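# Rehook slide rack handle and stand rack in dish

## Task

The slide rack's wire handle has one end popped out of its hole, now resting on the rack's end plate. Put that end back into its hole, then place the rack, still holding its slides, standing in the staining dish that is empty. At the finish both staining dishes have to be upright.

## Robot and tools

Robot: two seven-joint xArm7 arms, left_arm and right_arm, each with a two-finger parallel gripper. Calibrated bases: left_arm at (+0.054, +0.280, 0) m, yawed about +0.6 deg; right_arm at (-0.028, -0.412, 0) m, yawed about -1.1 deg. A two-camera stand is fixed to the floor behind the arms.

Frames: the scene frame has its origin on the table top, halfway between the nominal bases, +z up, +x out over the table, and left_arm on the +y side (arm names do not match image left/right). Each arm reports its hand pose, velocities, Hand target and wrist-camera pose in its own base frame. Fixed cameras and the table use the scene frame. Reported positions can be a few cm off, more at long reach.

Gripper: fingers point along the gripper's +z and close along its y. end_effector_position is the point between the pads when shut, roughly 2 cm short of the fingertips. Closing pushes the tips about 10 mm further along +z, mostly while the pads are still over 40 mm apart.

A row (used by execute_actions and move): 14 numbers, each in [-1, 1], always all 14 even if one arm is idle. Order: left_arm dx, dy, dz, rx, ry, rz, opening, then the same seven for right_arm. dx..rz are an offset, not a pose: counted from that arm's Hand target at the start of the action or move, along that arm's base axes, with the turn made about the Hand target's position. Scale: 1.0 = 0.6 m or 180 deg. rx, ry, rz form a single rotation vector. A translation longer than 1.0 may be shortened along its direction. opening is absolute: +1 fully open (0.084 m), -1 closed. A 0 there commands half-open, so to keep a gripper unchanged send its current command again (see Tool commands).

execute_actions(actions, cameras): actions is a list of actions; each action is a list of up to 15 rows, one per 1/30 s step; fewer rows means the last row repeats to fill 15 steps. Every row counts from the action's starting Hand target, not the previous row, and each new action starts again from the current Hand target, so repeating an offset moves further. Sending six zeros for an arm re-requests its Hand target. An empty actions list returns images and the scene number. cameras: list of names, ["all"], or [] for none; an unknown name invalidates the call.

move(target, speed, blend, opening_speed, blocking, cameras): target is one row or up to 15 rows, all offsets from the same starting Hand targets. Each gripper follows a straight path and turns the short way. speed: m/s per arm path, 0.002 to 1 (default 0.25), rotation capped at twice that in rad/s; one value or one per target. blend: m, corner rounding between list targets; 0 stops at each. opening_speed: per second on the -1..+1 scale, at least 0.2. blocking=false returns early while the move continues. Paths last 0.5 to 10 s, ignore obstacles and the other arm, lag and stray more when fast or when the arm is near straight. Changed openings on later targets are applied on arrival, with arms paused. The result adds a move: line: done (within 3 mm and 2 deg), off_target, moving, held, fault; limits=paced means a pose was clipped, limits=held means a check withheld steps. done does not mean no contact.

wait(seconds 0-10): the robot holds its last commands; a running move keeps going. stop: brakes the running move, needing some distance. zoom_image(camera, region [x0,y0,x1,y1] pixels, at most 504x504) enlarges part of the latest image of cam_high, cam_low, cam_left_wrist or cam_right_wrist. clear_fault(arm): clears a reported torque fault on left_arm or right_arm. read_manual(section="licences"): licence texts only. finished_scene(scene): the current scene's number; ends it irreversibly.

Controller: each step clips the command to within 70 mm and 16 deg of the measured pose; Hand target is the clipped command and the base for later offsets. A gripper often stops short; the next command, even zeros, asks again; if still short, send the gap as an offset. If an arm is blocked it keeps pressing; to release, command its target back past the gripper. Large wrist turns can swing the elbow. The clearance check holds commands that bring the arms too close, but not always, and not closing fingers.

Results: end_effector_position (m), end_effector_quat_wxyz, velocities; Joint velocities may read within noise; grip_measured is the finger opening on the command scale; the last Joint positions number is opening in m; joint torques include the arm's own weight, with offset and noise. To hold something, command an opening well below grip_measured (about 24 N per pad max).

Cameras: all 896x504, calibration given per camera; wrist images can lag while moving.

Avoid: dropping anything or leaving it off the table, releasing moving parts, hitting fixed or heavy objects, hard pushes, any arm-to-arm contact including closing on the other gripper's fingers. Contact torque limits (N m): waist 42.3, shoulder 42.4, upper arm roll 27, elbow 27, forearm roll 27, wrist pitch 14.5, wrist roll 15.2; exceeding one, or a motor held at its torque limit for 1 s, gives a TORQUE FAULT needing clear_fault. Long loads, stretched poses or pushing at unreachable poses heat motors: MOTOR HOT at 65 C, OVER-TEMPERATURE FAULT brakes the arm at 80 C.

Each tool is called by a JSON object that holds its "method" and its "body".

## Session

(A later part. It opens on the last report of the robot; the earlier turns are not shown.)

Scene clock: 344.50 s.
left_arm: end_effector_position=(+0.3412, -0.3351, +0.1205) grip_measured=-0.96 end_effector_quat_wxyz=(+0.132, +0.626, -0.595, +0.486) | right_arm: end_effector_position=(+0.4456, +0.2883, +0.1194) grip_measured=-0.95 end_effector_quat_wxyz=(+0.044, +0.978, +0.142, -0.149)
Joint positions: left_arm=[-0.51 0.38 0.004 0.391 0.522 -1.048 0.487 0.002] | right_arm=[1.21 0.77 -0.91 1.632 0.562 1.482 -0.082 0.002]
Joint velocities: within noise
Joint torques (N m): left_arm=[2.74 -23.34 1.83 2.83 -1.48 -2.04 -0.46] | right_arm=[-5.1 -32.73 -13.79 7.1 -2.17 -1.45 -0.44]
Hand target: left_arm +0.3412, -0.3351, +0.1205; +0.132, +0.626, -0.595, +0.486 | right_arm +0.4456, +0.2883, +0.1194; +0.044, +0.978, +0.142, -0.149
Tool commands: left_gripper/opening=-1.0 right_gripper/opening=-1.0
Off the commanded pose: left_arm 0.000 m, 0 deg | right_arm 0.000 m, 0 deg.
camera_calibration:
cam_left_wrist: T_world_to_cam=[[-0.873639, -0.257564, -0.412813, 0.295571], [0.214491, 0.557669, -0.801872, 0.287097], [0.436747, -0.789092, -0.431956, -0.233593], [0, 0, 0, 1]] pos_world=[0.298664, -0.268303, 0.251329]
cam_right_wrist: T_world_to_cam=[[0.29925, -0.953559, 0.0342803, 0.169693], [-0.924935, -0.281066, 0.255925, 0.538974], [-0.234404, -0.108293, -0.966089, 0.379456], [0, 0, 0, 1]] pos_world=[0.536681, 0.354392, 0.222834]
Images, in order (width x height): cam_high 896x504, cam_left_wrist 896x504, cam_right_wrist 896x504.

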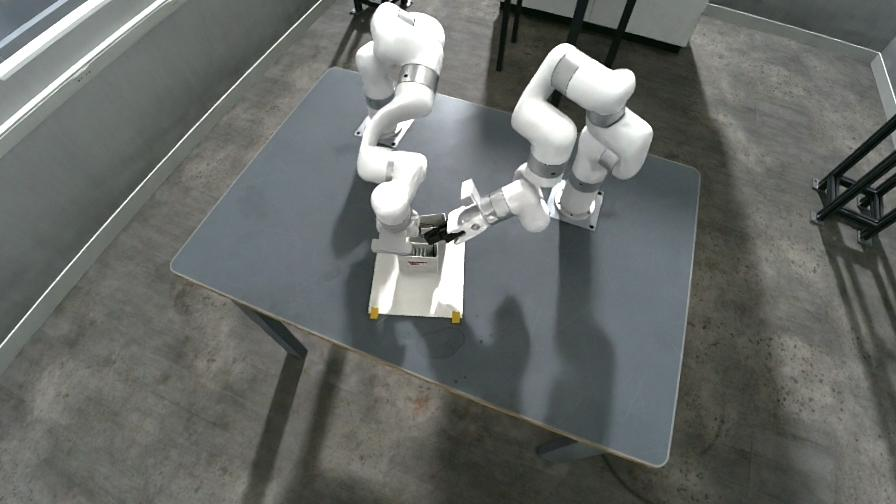

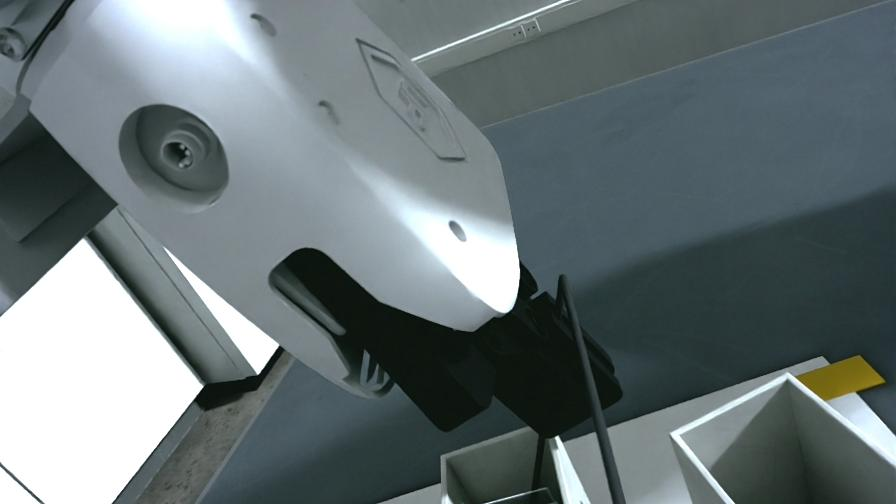

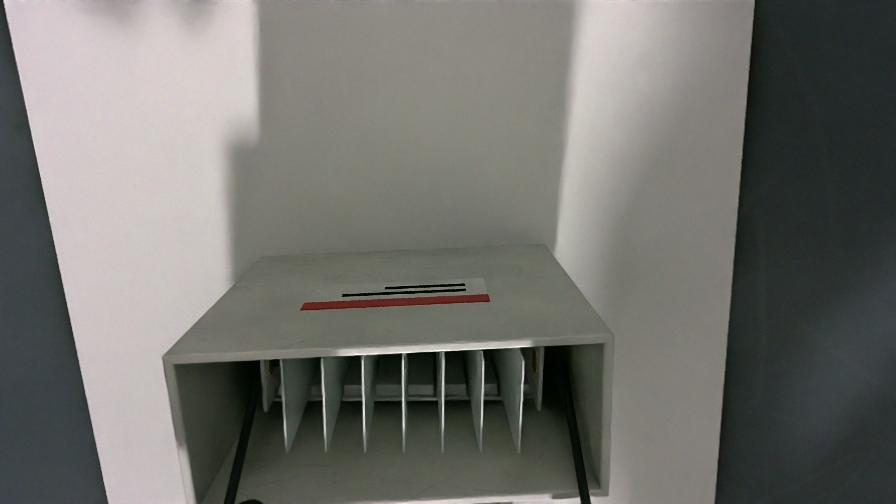

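{"method": "zoom_image", "body": {"camera": "cam_right_wrist", "region": [520, 340, 580, 386]}}

Scaled by 8.400 from the camera's 896x504 image, which has a finer 1280x720 frame.

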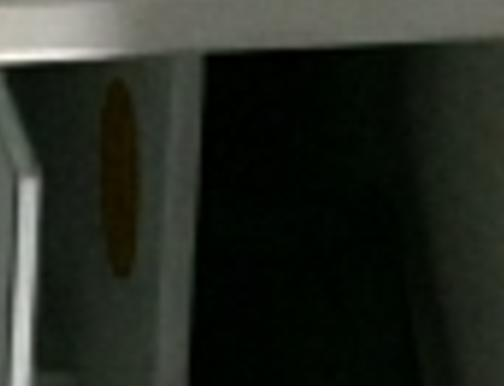

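{"method": "zoom_image", "body": {"camera": "cam_left_wrist", "region": [440, 404, 620, 504]}}

Scaled by 2.800 from the camera's 896x504 image, which has a finer 1280x720 frame.

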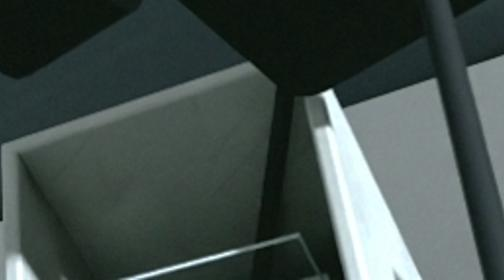

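{"method": "zoom_image", "body": {"camera": "cam_left_wrist", "region": [510, 434, 580, 504]}}

Scaled by 7.200 from the camera's 896x504 image, which has a finer 1280x720 frame.

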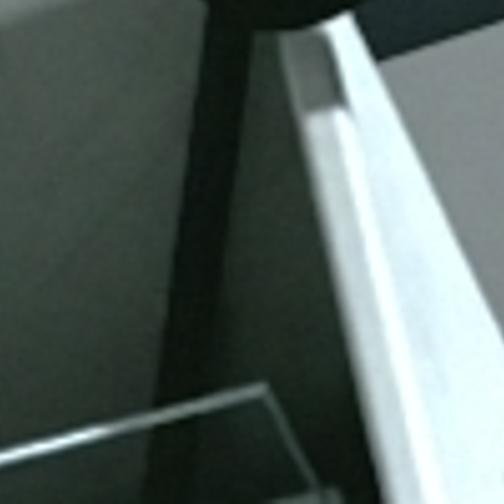

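{"method": "move", "body": {"target": [0.00051,-0.00182,-0.00007,0.0053,0.00146,0,-1,-0.00034,-0.00098,-0.00396,0.01162,0.00336,0.00294,-1], "speed": 0.03, "cameras": ["cam_left_wrist", "cam_right_wrist"]}}

{"method": "zoom_image", "body": {"camera": "cam_right_wrist", "region": [500, 330, 600, 400]}}

{"method": "zoom_image", "body": {"camera": "cam_left_wrist", "region": [510, 434, 580, 504]}}

Scene clock: 444.50 s.
left_arm: end_effector_position=(+0.3415, -0.3361, +0.1205) grip_measured=-0.96 end_effector_quat_wxyz=(+0.128, +0.628, -0.599, +0.480) | right_arm: end_effector_position=(+0.4455, +0.2877, +0.1171) grip_measured=-0.95 end_effector_quat_wxyz=(+0.026, +0.977, +0.149, -0.151)
Joint positions: left_arm=[-0.515 0.362 0.004 0.391 0.52 -1.015 0.482 0.002] | right_arm=[1.197 0.758 -0.9 1.614 0.582 1.47 -0.115 0.002]
Joint torques (N m): left_arm=[2.35 -23.35 1.16 3.47 -1.36 -2.05 -0.51] | right_arm=[-3.71 -29.72 -10.36 6.05 -1.27 -1.22 -0.54]
Hand target: left_arm +0.3415, -0.3362, +0.1205; +0.128, +0.628, -0.599, +0.480 | right_arm +0.4454, +0.2878, +0.1171; +0.026, +0.977, +0.149, -0.152
Off the commanded pose: left_arm 0.000 m, 0 deg | right_arm 0.000 m, 0 deg.
move: done
camera_calibration:
cam_left_wrist: T_world_to_cam=[[-0.875533, -0.250696, -0.413031, 0.2985], [0.210828, 0.570947, -0.793455, 0.292296], [0.434735, -0.781774, -0.447029, -0.229652], [0, 0, 0, 1]] pos_world=[0.29956, -0.271589, 0.252552]
cam_right_wrist: T_world_to_cam=[[0.308213, -0.95131, -0.00371869, 0.169039], [-0.919606, -0.298937, 0.254876, 0.542219], [-0.243578, -0.0751362, -0.966967, 0.371753], [0, 0, 0, 1]] pos_world=[0.537078, 0.35083, 0.221903]
Images, in order (width x height): cam_left_wrist 896x504, cam_right_wrist 896x504.

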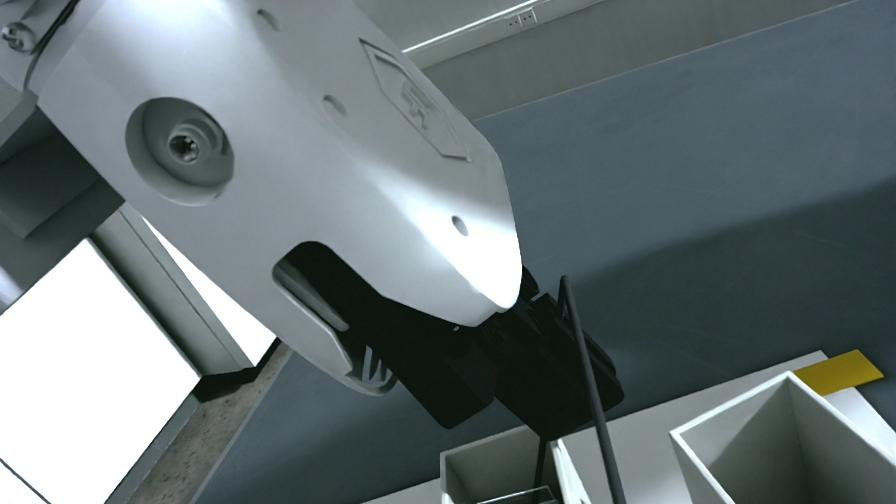

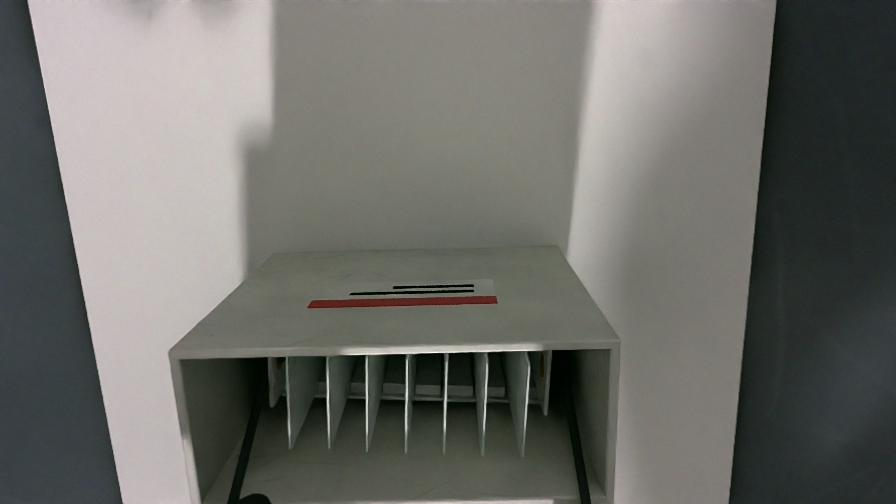

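Scaled by 5.040 from the camera's 896x504 image, which has a finer 1280x720 frame.

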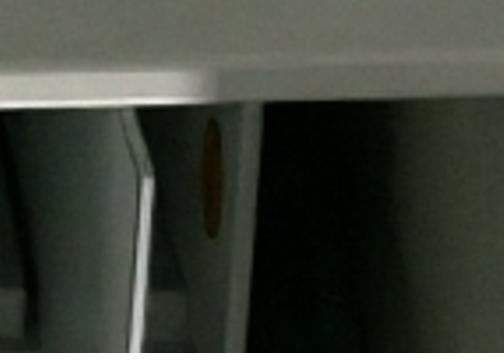

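Scaled by 7.200 from the camera's 896x504 image, which has a finer 1280x720 frame.

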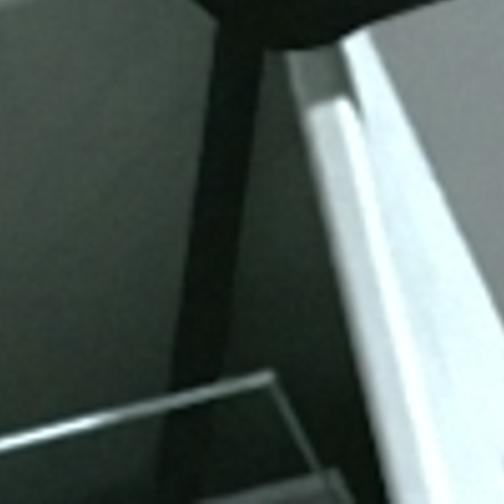

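{"method": "zoom_image", "body": {"camera": "cam_right_wrist", "region": [520, 350, 610, 504]}}

Scaled by 3.273 from the camera's 896x504 image, which has a finer 1280x720 frame.

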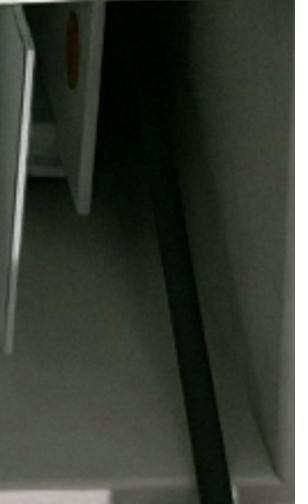

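{"method": "zoom_image", "body": {"camera": "cam_right_wrist", "region": [530, 348, 562, 382]}}

Scaled by 14.824 from the camera's 896x504 image, which has a finer 1280x720 frame.

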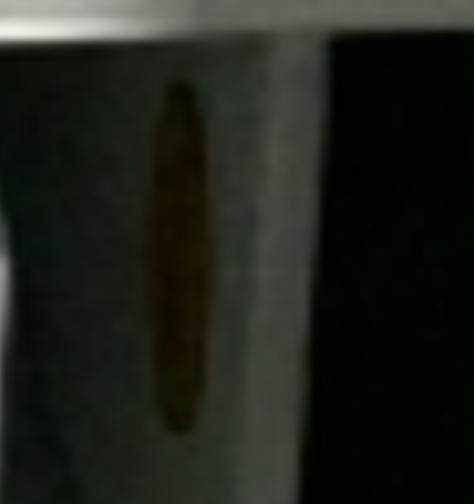

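{"method": "move", "body": {"target": [[0.0003,-0.00109,-0.00007,0.00317,0.00087,0,-1,-0.00103,-0.00168,-0.00116,0.00167,0.00056,-0.00068,-1],[-0.00018,0.00064,0.00003,-0.00187,-0.00052,0,-1,-0.00214,0.00137,-0.00099,0.00647,0.00171,0.00384,-1]], "speed": 0.03, "cameras": ["cam_left_wrist", "cam_right_wrist"]}}

{"method": "zoom_image", "body": {"camera": "cam_right_wrist", "region": [520, 344, 570, 390]}}

{"method": "zoom_image", "body": {"camera": "cam_left_wrist", "region": [510, 434, 580, 504]}}

Scene clock: 480.90 s.
left_arm: end_effector_position=(+0.3414, -0.3357, +0.1205) grip_measured=-0.96 end_effector_quat_wxyz=(+0.130, +0.628, -0.597, +0.482) | right_arm: end_effector_position=(+0.4442, +0.2885, +0.1165) grip_measured=-0.95 end_effector_quat_wxyz=(+0.017, +0.976, +0.156, -0.153)
Joint positions: left_arm=[-0.514 0.368 0.004 0.391 0.521 -1.027 0.484 0.002] | right_arm=[1.194 0.749 -0.895 1.603 0.59 1.463 -0.136 0.002]
Joint torques (N m): left_arm=[2.85 -21.57 0.55 4.49 -0.2 -3.62 0.04] | right_arm=[0.8 -24.06 -2.99 4.63 0.83 0.06 -0.92]
Hand target: left_arm +0.3414, -0.3358, +0.1205; +0.130, +0.628, -0.597, +0.482 | right_arm +0.4441, +0.2886, +0.1165; +0.017, +0.976, +0.156, -0.153
Off the commanded pose: left_arm 0.000 m, 0 deg | right_arm 0.000 m, 0 deg.
move: done
camera_calibration:
cam_left_wrist: T_world_to_cam=[[-0.874881, -0.253053, -0.412974, 0.297523], [0.212112, 0.566358, -0.796396, 0.290469], [0.435421, -0.784349, -0.441821, -0.230985], [0, 0, 0, 1]] pos_world=[0.299261, -0.270394, 0.252144]
cam_right_wrist: T_world_to_cam=[[0.319498, -0.947267, -0.0246208, 0.16642], [-0.914523, -0.31505, 0.253756, 0.543913], [-0.248131, -0.0585583, -0.966955, 0.368073], [0, 0, 0, 1]] pos_world=[0.53558, 0.350558, 0.221986]
Images, in order (width x height): cam_left_wrist 896x504, cam_right_wrist 896x504.

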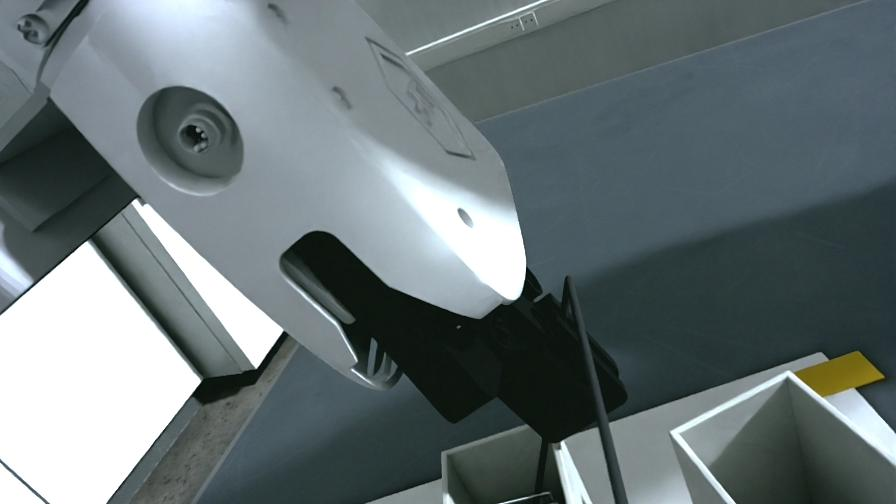

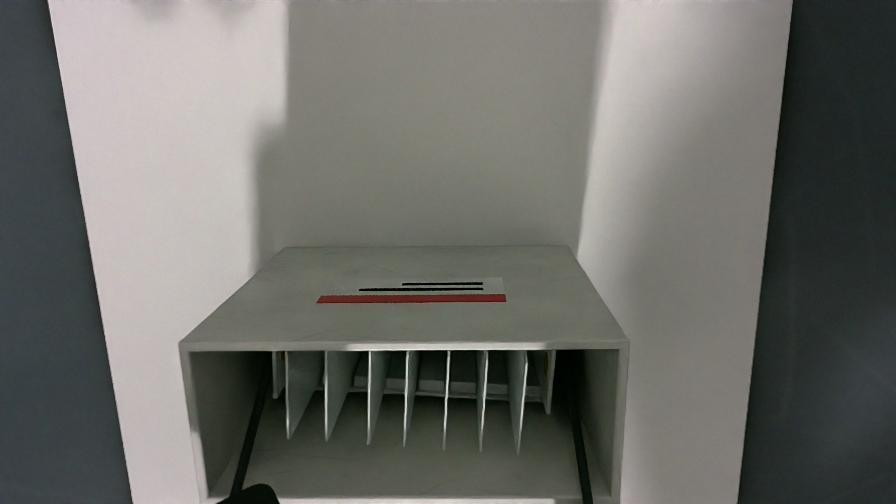

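Scaled by 10.080 from the camera's 896x504 image, which has a finer 1280x720 frame.

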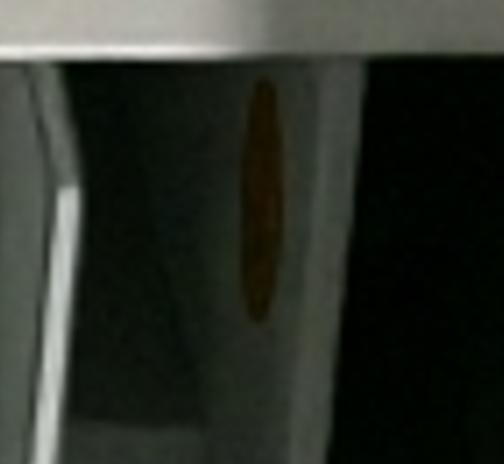

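Scaled by 7.200 from the camera's 896x504 image, which has a finer 1280x720 frame.

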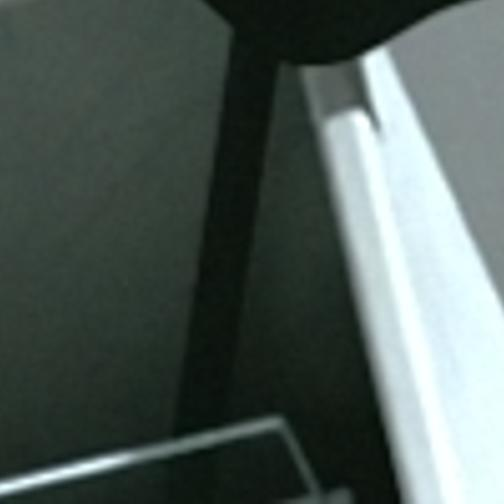

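{"method": "move", "body": {"target": [0.00071,-0.00256,-0.00022,0.01024,0.00282,0,-1,-0.00016,-0.00365,-0.00338,0.00378,0.00138,-0.00294,-1], "speed": 0.03, "cameras": ["cam_left_wrist", "cam_right_wrist"]}}

{"method": "zoom_image", "body": {"camera": "cam_right_wrist", "region": [520, 344, 610, 504]}}

{"method": "zoom_image", "body": {"camera": "cam_left_wrist", "region": [510, 434, 580, 504]}}

Scene clock: 510.90 s.
left_arm: end_effector_position=(+0.3419, -0.3373, +0.1204) grip_measured=-0.96 end_effector_quat_wxyz=(+0.122, +0.632, -0.604, +0.470) | right_arm: end_effector_position=(+0.4440, +0.2864, +0.1145) grip_measured=-0.95 end_effector_quat_wxyz=(+0.010, +0.976, +0.153, -0.154)
Joint positions: left_arm=[-0.521 0.335 0.003 0.392 0.518 -0.965 0.475 0.002] | right_arm=[1.189 0.745 -0.894 1.59 0.601 1.457 -0.142 0.002]
Joint torques (N m): left_arm=[1.06 -22.57 0.13 4.95 -1.22 -1.64 -0.83] | right_arm=[-1.68 -15.51 -3.42 0.7 -0.39 -0.48 -0.64]
Hand target: left_arm +0.3419, -0.3373, +0.1204; +0.122, +0.632, -0.604, +0.470 | right_arm +0.4440, +0.2864, +0.1144; +0.010, +0.976, +0.153, -0.154
Off the commanded pose: left_arm 0.000 m, 0 deg | right_arm 0.000 m, 0 deg.
move: done
camera_calibration:
cam_left_wrist: T_world_to_cam=[[-0.878498, -0.239814, -0.413196, 0.303184], [0.205229, 0.591583, -0.779686, 0.299976], [0.431419, -0.769752, -0.470488, -0.222687], [0, 0, 0, 1]] pos_world=[0.300854, -0.276167, 0.254389]
cam_right_wrist: T_world_to_cam=[[0.310757, -0.949756, -0.0373237, 0.170465], [-0.916267, -0.309779, 0.253954, 0.542906], [-0.252756, -0.0447195, -0.966496, 0.363981], [0, 0, 0, 1]] pos_world=[0.536472, 0.346359, 0.220275]
Images, in order (width x height): cam_left_wrist 896x504, cam_right_wrist 896x504.

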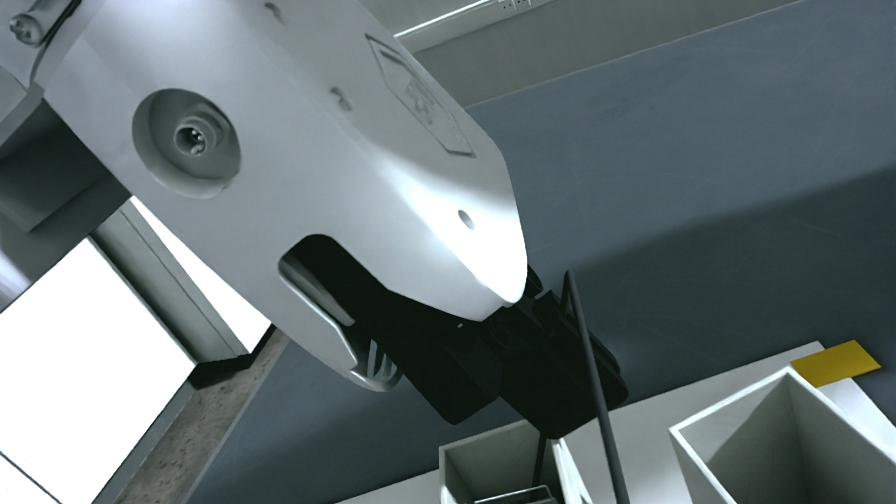

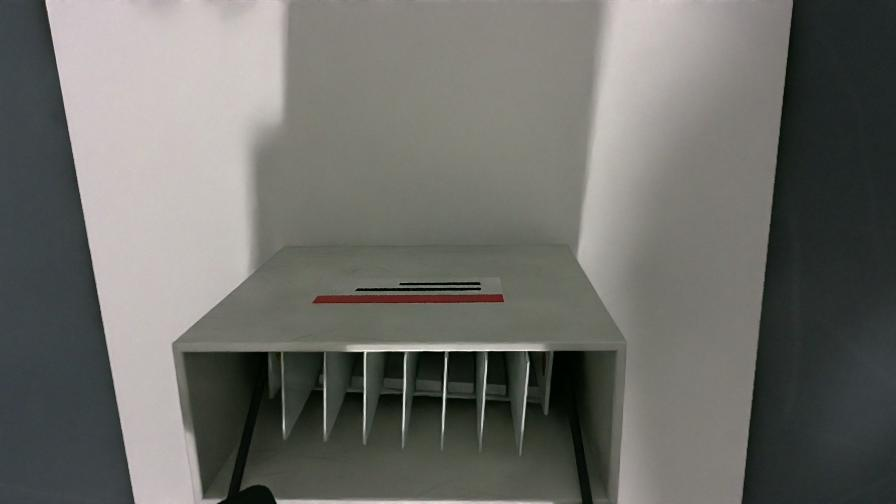

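Scaled by 3.150 from the camera's 896x504 image, which has a finer 1280x720 frame.

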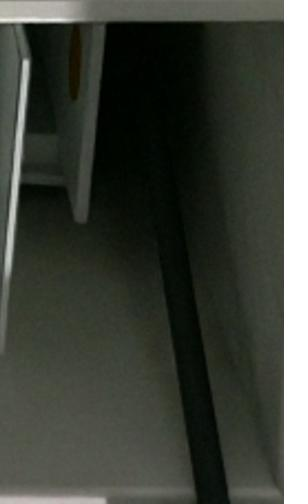

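Scaled by 7.200 from the camera's 896x504 image, which has a finer 1280x720 frame.

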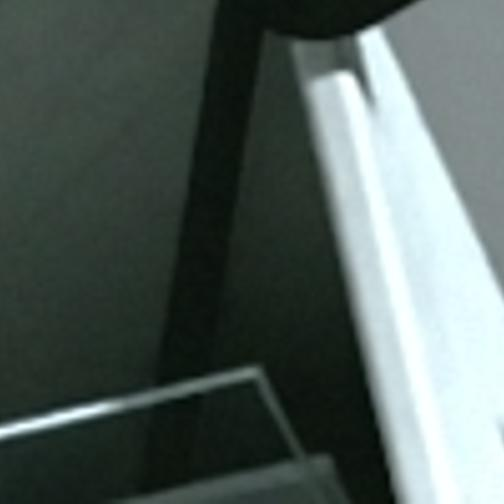

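{"method": "move", "body": {"target": [[-0.00022,0.00081,0.00007,-0.00233,-0.00064,0,-1,0.00016,-0.00018,0.00245,-0.00819,-0.00232,-0.00271,-1],[-0.00022,0.00081,0.00007,-0.00233,-0.00064,0,-1,0.00016,-0.00018,0.00245,-0.00819,-0.00232,-0.00271,-0.925],[-0.00022,0.00081,0.00007,-0.00233,-0.00064,0,-1,-0.00159,-0.00018,0.01212,-0.00819,-0.00232,-0.00271,-0.925],[-0.00022,0.00081,0.00007,-0.00233,-0.00064,0,-1,-0.00159,-0.00018,0.01212,-0.00819,-0.00232,-0.00271,-1]], "speed": 0.03, "cameras": ["cam_left_wrist", "cam_right_wrist"]}}

{"method": "zoom_image", "body": {"camera": "cam_right_wrist", "region": [500, 330, 640, 504]}}

{"method": "zoom_image", "body": {"camera": "cam_left_wrist", "region": [500, 404, 600, 504]}}

Scene clock: 547.07 s.
left_arm: end_effector_position=(+0.3417, -0.3368, +0.1204) grip_measured=-0.96 end_effector_quat_wxyz=(+0.124, +0.631, -0.603, +0.473) | right_arm: end_effector_position=(+0.4431, +0.2863, +0.1217) grip_measured=-0.95 end_effector_quat_wxyz=(+0.022, +0.977, +0.147, -0.152)
Joint positions: left_arm=[-0.519 0.342 0.004 0.391 0.519 -0.979 0.477 0.002] | right_arm=[1.203 0.742 -0.907 1.601 0.581 1.473 -0.114 0.002]
Joint torques (N m): left_arm=[3.52 -18.61 2.76 2.56 -1.56 0.13 0.15] | right_arm=[-3.17 -35.96 -13.69 9.42 -1.88 -0.38 -0.11]
Hand target: left_arm +0.3417, -0.3368, +0.1204; +0.124, +0.631, -0.603, +0.473 | right_arm +0.4431, +0.2863, +0.1217; +0.022, +0.977, +0.147, -0.152
Off the commanded pose: left_arm 0.000 m, 0 deg | right_arm 0.000 m, 0 deg.
move: done
camera_calibration:
cam_left_wrist: T_world_to_cam=[[-0.87767, -0.24277, -0.413228, 0.301904], [0.206849, 0.585895, -0.783544, 0.297765], [0.432329, -0.773169, -0.464005, -0.224541], [0, 0, 0, 1]] pos_world=[0.300456, -0.274773, 0.253879]
cam_right_wrist: T_world_to_cam=[[0.302831, -0.952986, -0.0105683, 0.172061], [-0.920698, -0.2954, 0.255057, 0.537842], [-0.246187, -0.067509, -0.966868, 0.374465], [0, 0, 0, 1]] pos_world=[0.535273, 0.348129, 0.226697]
Images, in order (width x height): cam_left_wrist 896x504, cam_right_wrist 896x504.

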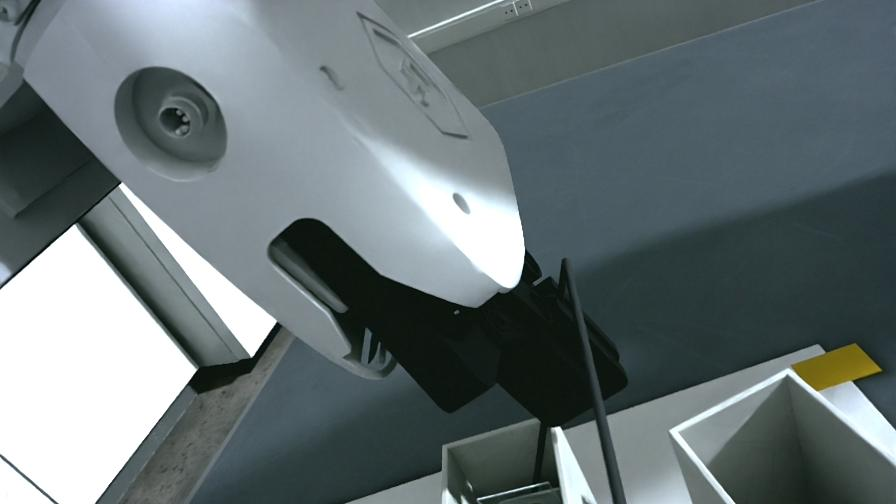

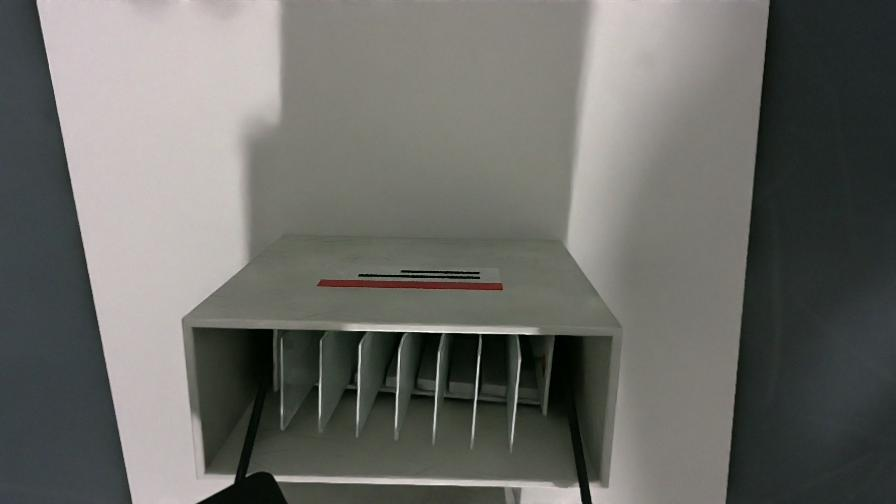

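Scaled by 2.897 from the camera's 896x504 image, which has a finer 1280x720 frame.

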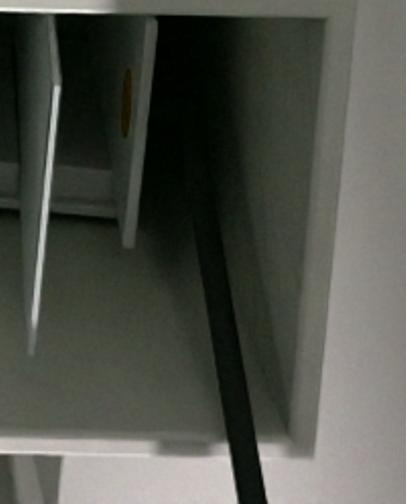

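Scaled by 5.040 from the camera's 896x504 image, which has a finer 1280x720 frame.

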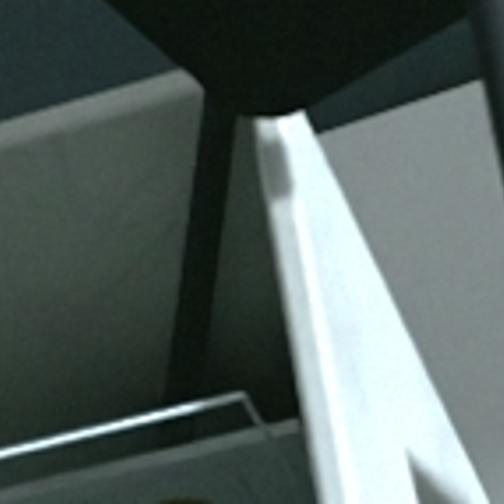

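{"method": "zoom_image", "body": {"camera": "cam_right_wrist", "region": [520, 340, 580, 400]}}

{"method": "zoom_image", "body": {"camera": "cam_left_wrist", "region": [500, 454, 600, 504]}}

{"method": "zoom_image", "body": {"camera": "cam_right_wrist", "region": [180, 300, 340, 460]}}

Scaled by 8.400 from the camera's 896x504 image, which has a finer 1280x720 frame.

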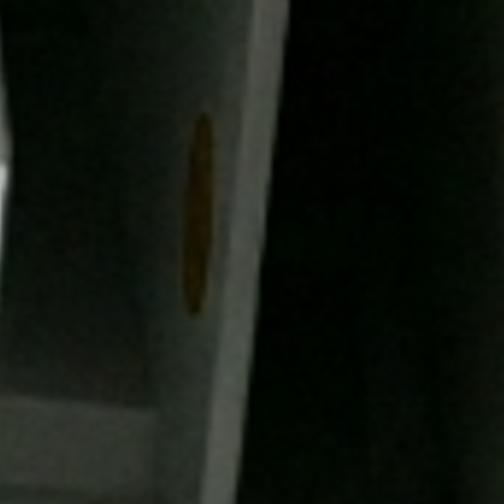

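Scaled by 5.040 from the camera's 896x504 image, which has a finer 1280x720 frame.

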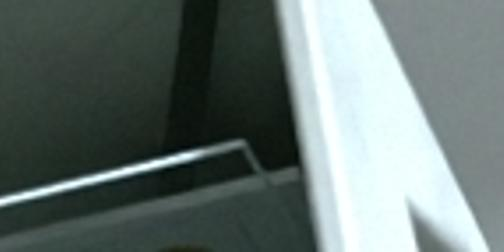

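Scaled by 3.150 from the camera's 896x504 image, which has a finer 1280x720 frame.

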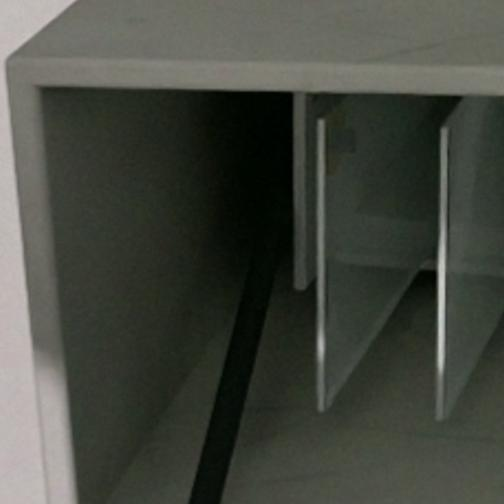

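{"method": "move", "body": {"target": [[-0.00101,0.00368,0.00013,-0.01072,-0.00295,0,-1,0,0,-0.00583,0,0,0,-1],[-0.00101,0.00368,0.00013,-0.01072,-0.00295,0,-1,-0.00043,0.00082,-0.00558,0.00736,0.00197,0.00339,-1]], "speed": 0.03, "cameras": ["cam_left_wrist", "cam_right_wrist"]}}

{"method": "zoom_image", "body": {"camera": "cam_right_wrist", "region": [510, 340, 600, 430]}}

{"method": "zoom_image", "body": {"camera": "cam_left_wrist", "region": [500, 404, 600, 504]}}

Scene clock: 590.60 s.
left_arm: end_effector_position=(+0.3411, -0.3346, +0.1205) grip_measured=-0.96 end_effector_quat_wxyz=(+0.132, +0.626, -0.595, +0.486) | right_arm: end_effector_position=(+0.4428, +0.2868, +0.1184) grip_measured=-0.95 end_effector_quat_wxyz=(+0.012, +0.976, +0.154, -0.153)
Joint positions: left_arm=[-0.51 0.377 0.005 0.389 0.523 -1.045 0.486 0.002] | right_arm=[1.195 0.738 -0.898 1.59 0.594 1.462 -0.138 0.002]
Joint torques (N m): left_arm=[9.87 -16.69 6.54 -0.5 -2.47 -0.42 0.44] | right_arm=[-9.44 -32.95 -18.57 5.7 -4.01 -1.35 -0.85]
Hand target: left_arm +0.3411, -0.3346, +0.1205; +0.132, +0.626, -0.595, +0.486 | right_arm +0.4428, +0.2868, +0.1184; +0.012, +0.976, +0.154, -0.153
Off the commanded pose: left_arm 0.000 m, 0 deg | right_arm 0.000 m, 0 deg.
move: done
camera_calibration:
cam_left_wrist: T_world_to_cam=[[-0.873854, -0.256752, -0.412866, 0.29596], [0.214079, 0.559239, -0.800888, 0.287364], [0.436521, -0.788245, -0.433728, -0.232649], [0, 0, 0, 1]] pos_world=[0.298663, -0.268101, 0.251431]
cam_right_wrist: T_world_to_cam=[[0.312801, -0.949194, -0.0344335, 0.1699], [-0.915904, -0.311035, 0.253725, 0.541084], [-0.251545, -0.0478277, -0.966663, 0.367878], [0, 0, 0, 1]] pos_world=[0.534974, 0.347159, 0.224178]
Images, in order (width x height): cam_left_wrist 896x504, cam_right_wrist 896x504.

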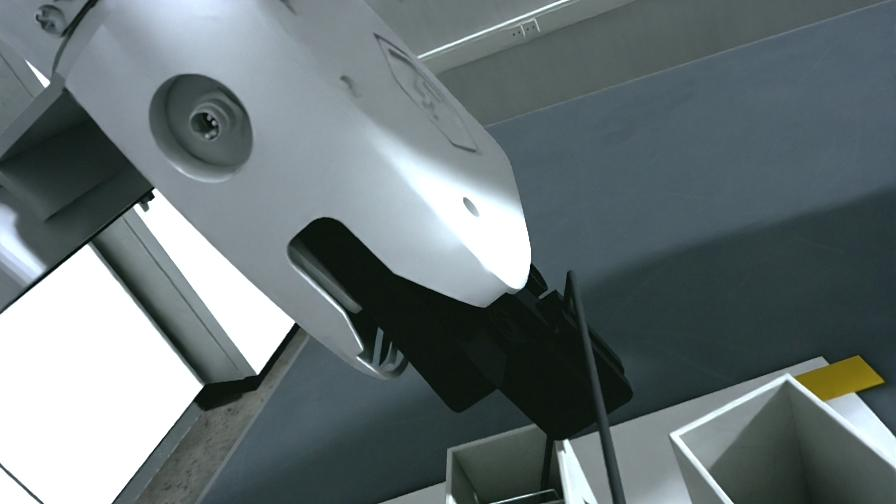

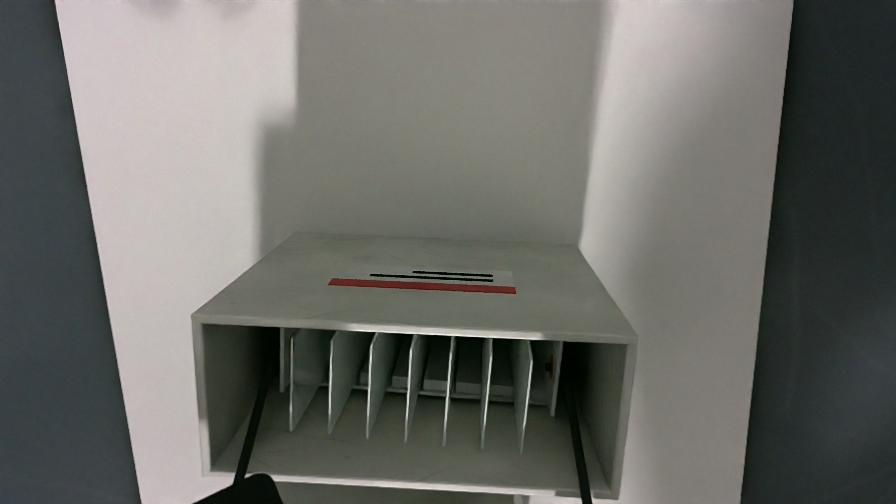

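Scaled by 5.600 from the camera's 896x504 image, which has a finer 1280x720 frame.

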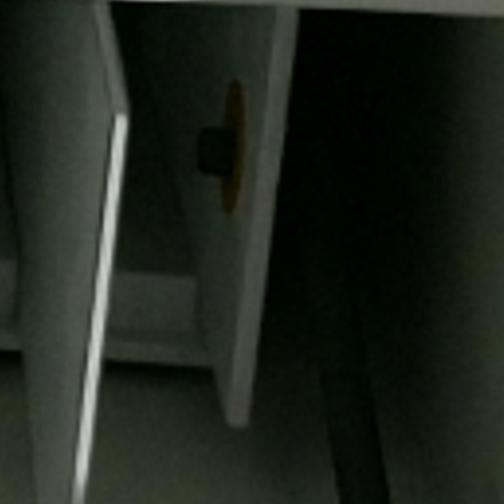

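Scaled by 5.040 from the camera's 896x504 image, which has a finer 1280x720 frame.

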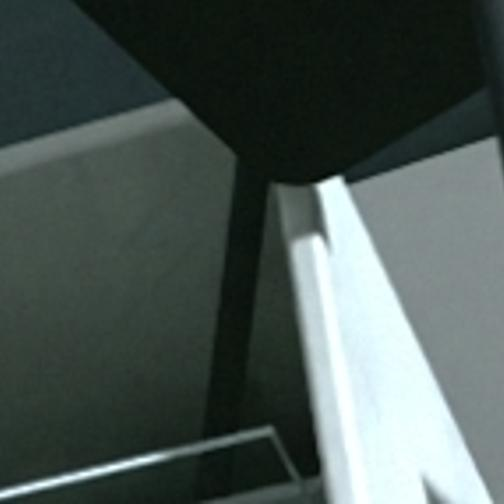

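{"method": "zoom_image", "body": {"camera": "cam_right_wrist", "region": [240, 320, 340, 420]}}

Scaled by 5.040 from the camera's 896x504 image, which has a finer 1280x720 frame.

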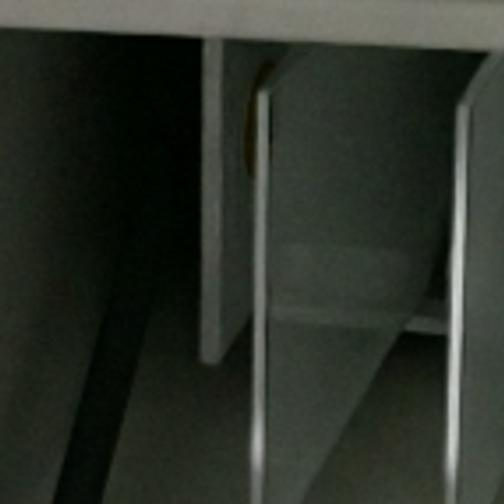

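{"method": "move", "body": {"target": [0.00111,-0.00402,0,0,0,0,-1,0.002,0.00144,0,0.00639,0.00172,0.00294,-1], "speed": 0.02, "cameras": ["cam_left_wrist", "cam_right_wrist"]}}

{"method": "zoom_image", "body": {"camera": "cam_right_wrist", "region": [510, 340, 600, 430]}}

{"method": "zoom_image", "body": {"camera": "cam_right_wrist", "region": [240, 310, 340, 410]}}

Scene clock: 612.83 s.
left_arm: end_effector_position=(+0.3418, -0.3370, +0.1204) grip_measured=-0.96 end_effector_quat_wxyz=(+0.132, +0.627, -0.595, +0.486) | right_arm: end_effector_position=(+0.4441, +0.2875, +0.1184) grip_measured=-0.95 end_effector_quat_wxyz=(+0.002, +0.975, +0.160, -0.154)
Joint positions: left_arm=[-0.514 0.379 0.002 0.395 0.517 -1.041 0.485 0.002] | right_arm=[1.183 0.736 -0.89 1.592 0.605 1.463 -0.158 0.002]
Joint torques (N m): left_arm=[-0.25 -19.31 -0.39 5.26 -1.03 -1.3 -0.39] | right_arm=[0.65 -37.14 -7.94 11.66 0.99 -0.22 -0.59]
Hand target: left_arm +0.3418, -0.3370, +0.1205; +0.132, +0.626, -0.595, +0.486 | right_arm +0.4440, +0.2876, +0.1184; +0.002, +0.975, +0.160, -0.154
Off the commanded pose: left_arm 0.000 m, 0 deg | right_arm 0.000 m, 0 deg.
move: done
camera_calibration:
cam_left_wrist: T_world_to_cam=[[-0.873905, -0.256776, -0.412743, 0.295959], [0.213877, 0.559378, -0.800845, 0.288587], [0.436517, -0.788138, -0.433925, -0.234688], [0, 0, 0, 1]] pos_world=[0.299363, -0.270401, 0.251431]
cam_right_wrist: T_world_to_cam=[[0.321053, -0.945461, -0.0550409, 0.167886], [-0.91169, -0.324275, 0.252324, 0.544566], [-0.256411, -0.0308292, -0.966076, 0.365425], [0, 0, 0, 1]] pos_world=[0.536274, 0.346584, 0.224862]
Images, in order (width x height): cam_left_wrist 896x504, cam_right_wrist 896x504.

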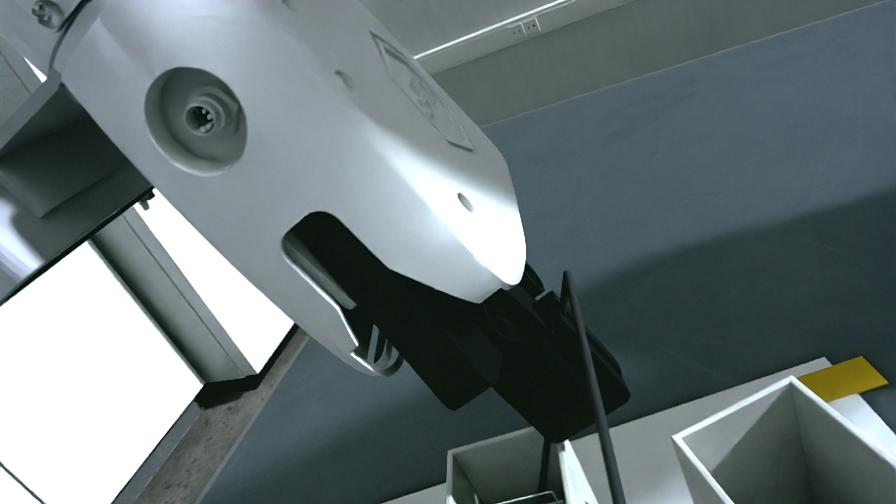

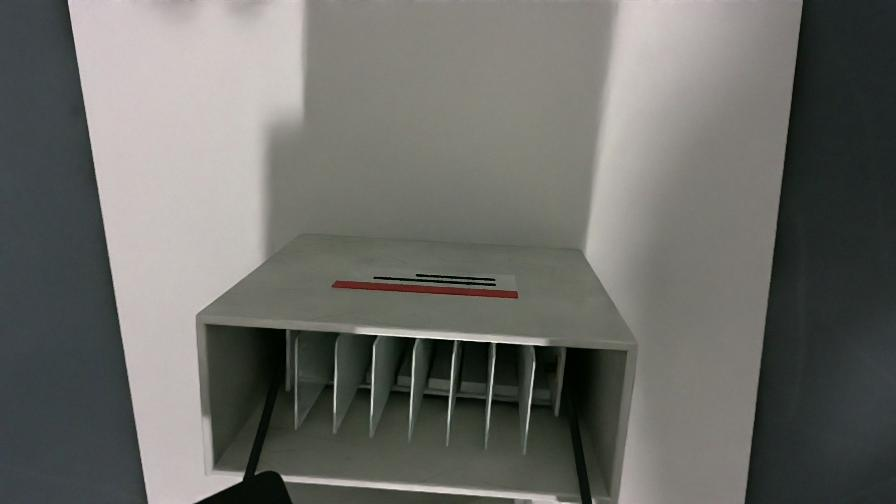

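Scaled by 5.600 from the camera's 896x504 image, which has a finer 1280x720 frame.

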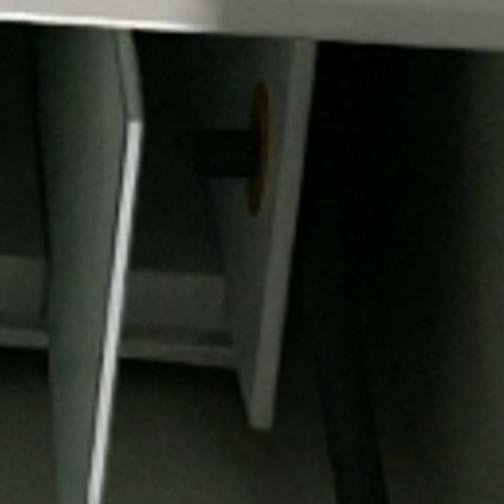

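Scaled by 5.040 from the camera's 896x504 image, which has a finer 1280x720 frame.

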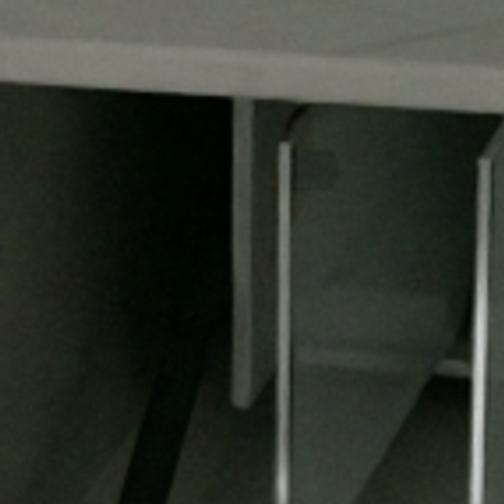

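{"method": "move", "body": {"target": [[0,0,0,0,0,0,-1,0,0,0,0,0,0,-0.6],[0,0,0,0,0,0,-1,0.06374,0.0196,0.013,0,0,0,-0.6],[0,0,0,0,0,0,-1,0.06374,0.0196,0.11,0,0,0,-0.6]], "speed": [0.03, 0.05, 0.1], "opening_speed": 0.3, "blend": [0, 0.004, 0], "cameras": ["cam_left_wrist", "cam_right_wrist"]}}

{"method": "zoom_image", "body": {"camera": "cam_right_wrist", "region": [200, 250, 640, 504]}}

{"method": "zoom_image", "body": {"camera": "cam_left_wrist", "region": [440, 250, 694, 504]}}

Scene clock: 626.93 s.
left_arm: end_effector_position=(+0.3418, -0.3370, +0.1205) grip_measured=-0.96 end_effector_quat_wxyz=(+0.132, +0.626, -0.595, +0.486) | right_arm: end_effector_position=(+0.4823, +0.2994, +0.1843) grip_measured=-0.62 end_effector_quat_wxyz=(+0.002, +0.975, +0.160, -0.154)
Joint positions: left_arm=[-0.514 0.379 0.002 0.395 0.517 -1.041 0.485 0.002] | right_arm=[1.022 0.803 -0.863 1.944 0.603 1.698 -0.106 0.017]
Joint torques (N m): left_arm=[0.35 -21.49 -0.07 4.62 -0.8 -2.96 0.26] | right_arm=[-0.95 -37.64 -7.63 10.23 -0.27 -0.88 0.18]
Hand target: left_arm +0.3418, -0.3370, +0.1205; +0.132, +0.626, -0.595, +0.486 | right_arm +0.4823, +0.2994, +0.1844; +0.002, +0.975, +0.160, -0.154
Off the commanded pose: left_arm 0.000 m, 0 deg | right_arm 0.000 m, 0 deg.
move: done
camera_calibration:
cam_left_wrist: T_world_to_cam=[[-0.873848, -0.256738, -0.412887, 0.295875], [0.214101, 0.559246, -0.800877, 0.28857], [0.436521, -0.788245, -0.433728, -0.234803], [0, 0, 0, 1]] pos_world=[0.299263, -0.270501, 0.251431]
cam_right_wrist: T_world_to_cam=[[0.32131, -0.945362, -0.0552408, 0.17038], [-0.911573, -0.324572, 0.252364, 0.566626], [-0.256505, -0.0307308, -0.966054, 0.43936], [0, 0, 0, 1]] pos_world=[0.574474, 0.358484, 0.290862]
Images, in order (width x height): cam_left_wrist 896x504, cam_right_wrist 896x504.

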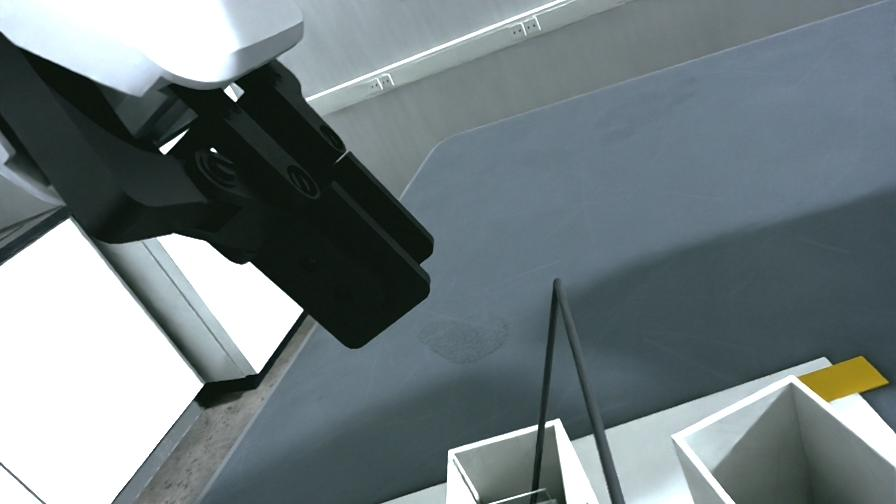

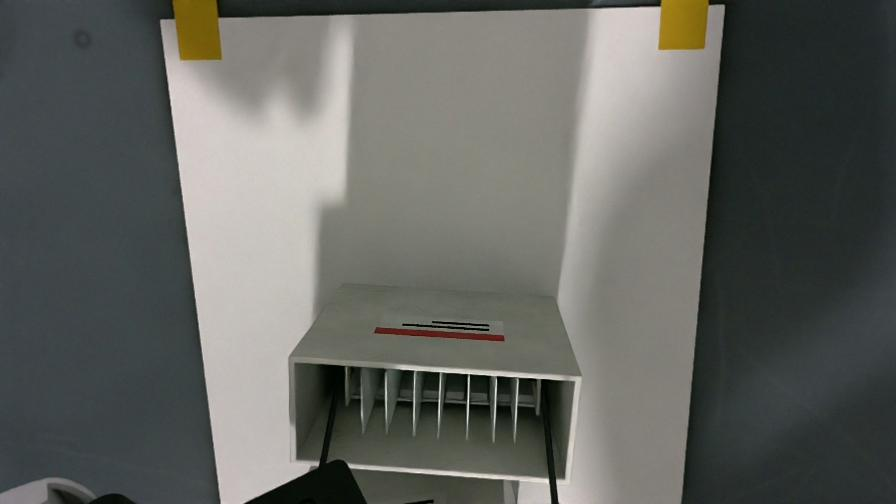

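Scaled by 1.145 from the camera's 896x504 image, which has a finer 1280x720 frame.

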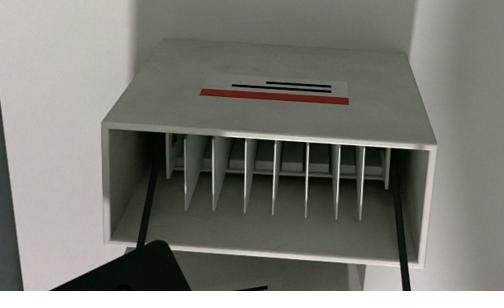

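Scaled by 1.984 from the camera's 896x504 image, which has a finer 1280x720 frame.

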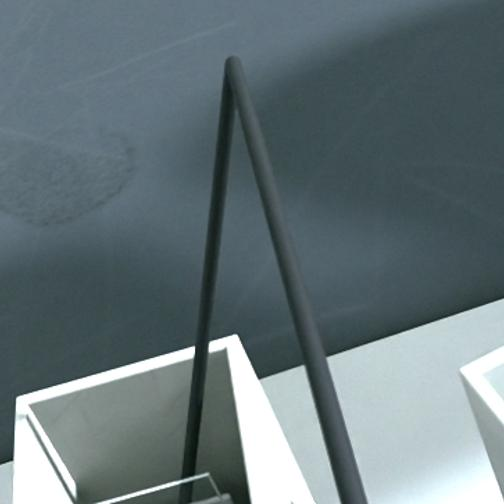

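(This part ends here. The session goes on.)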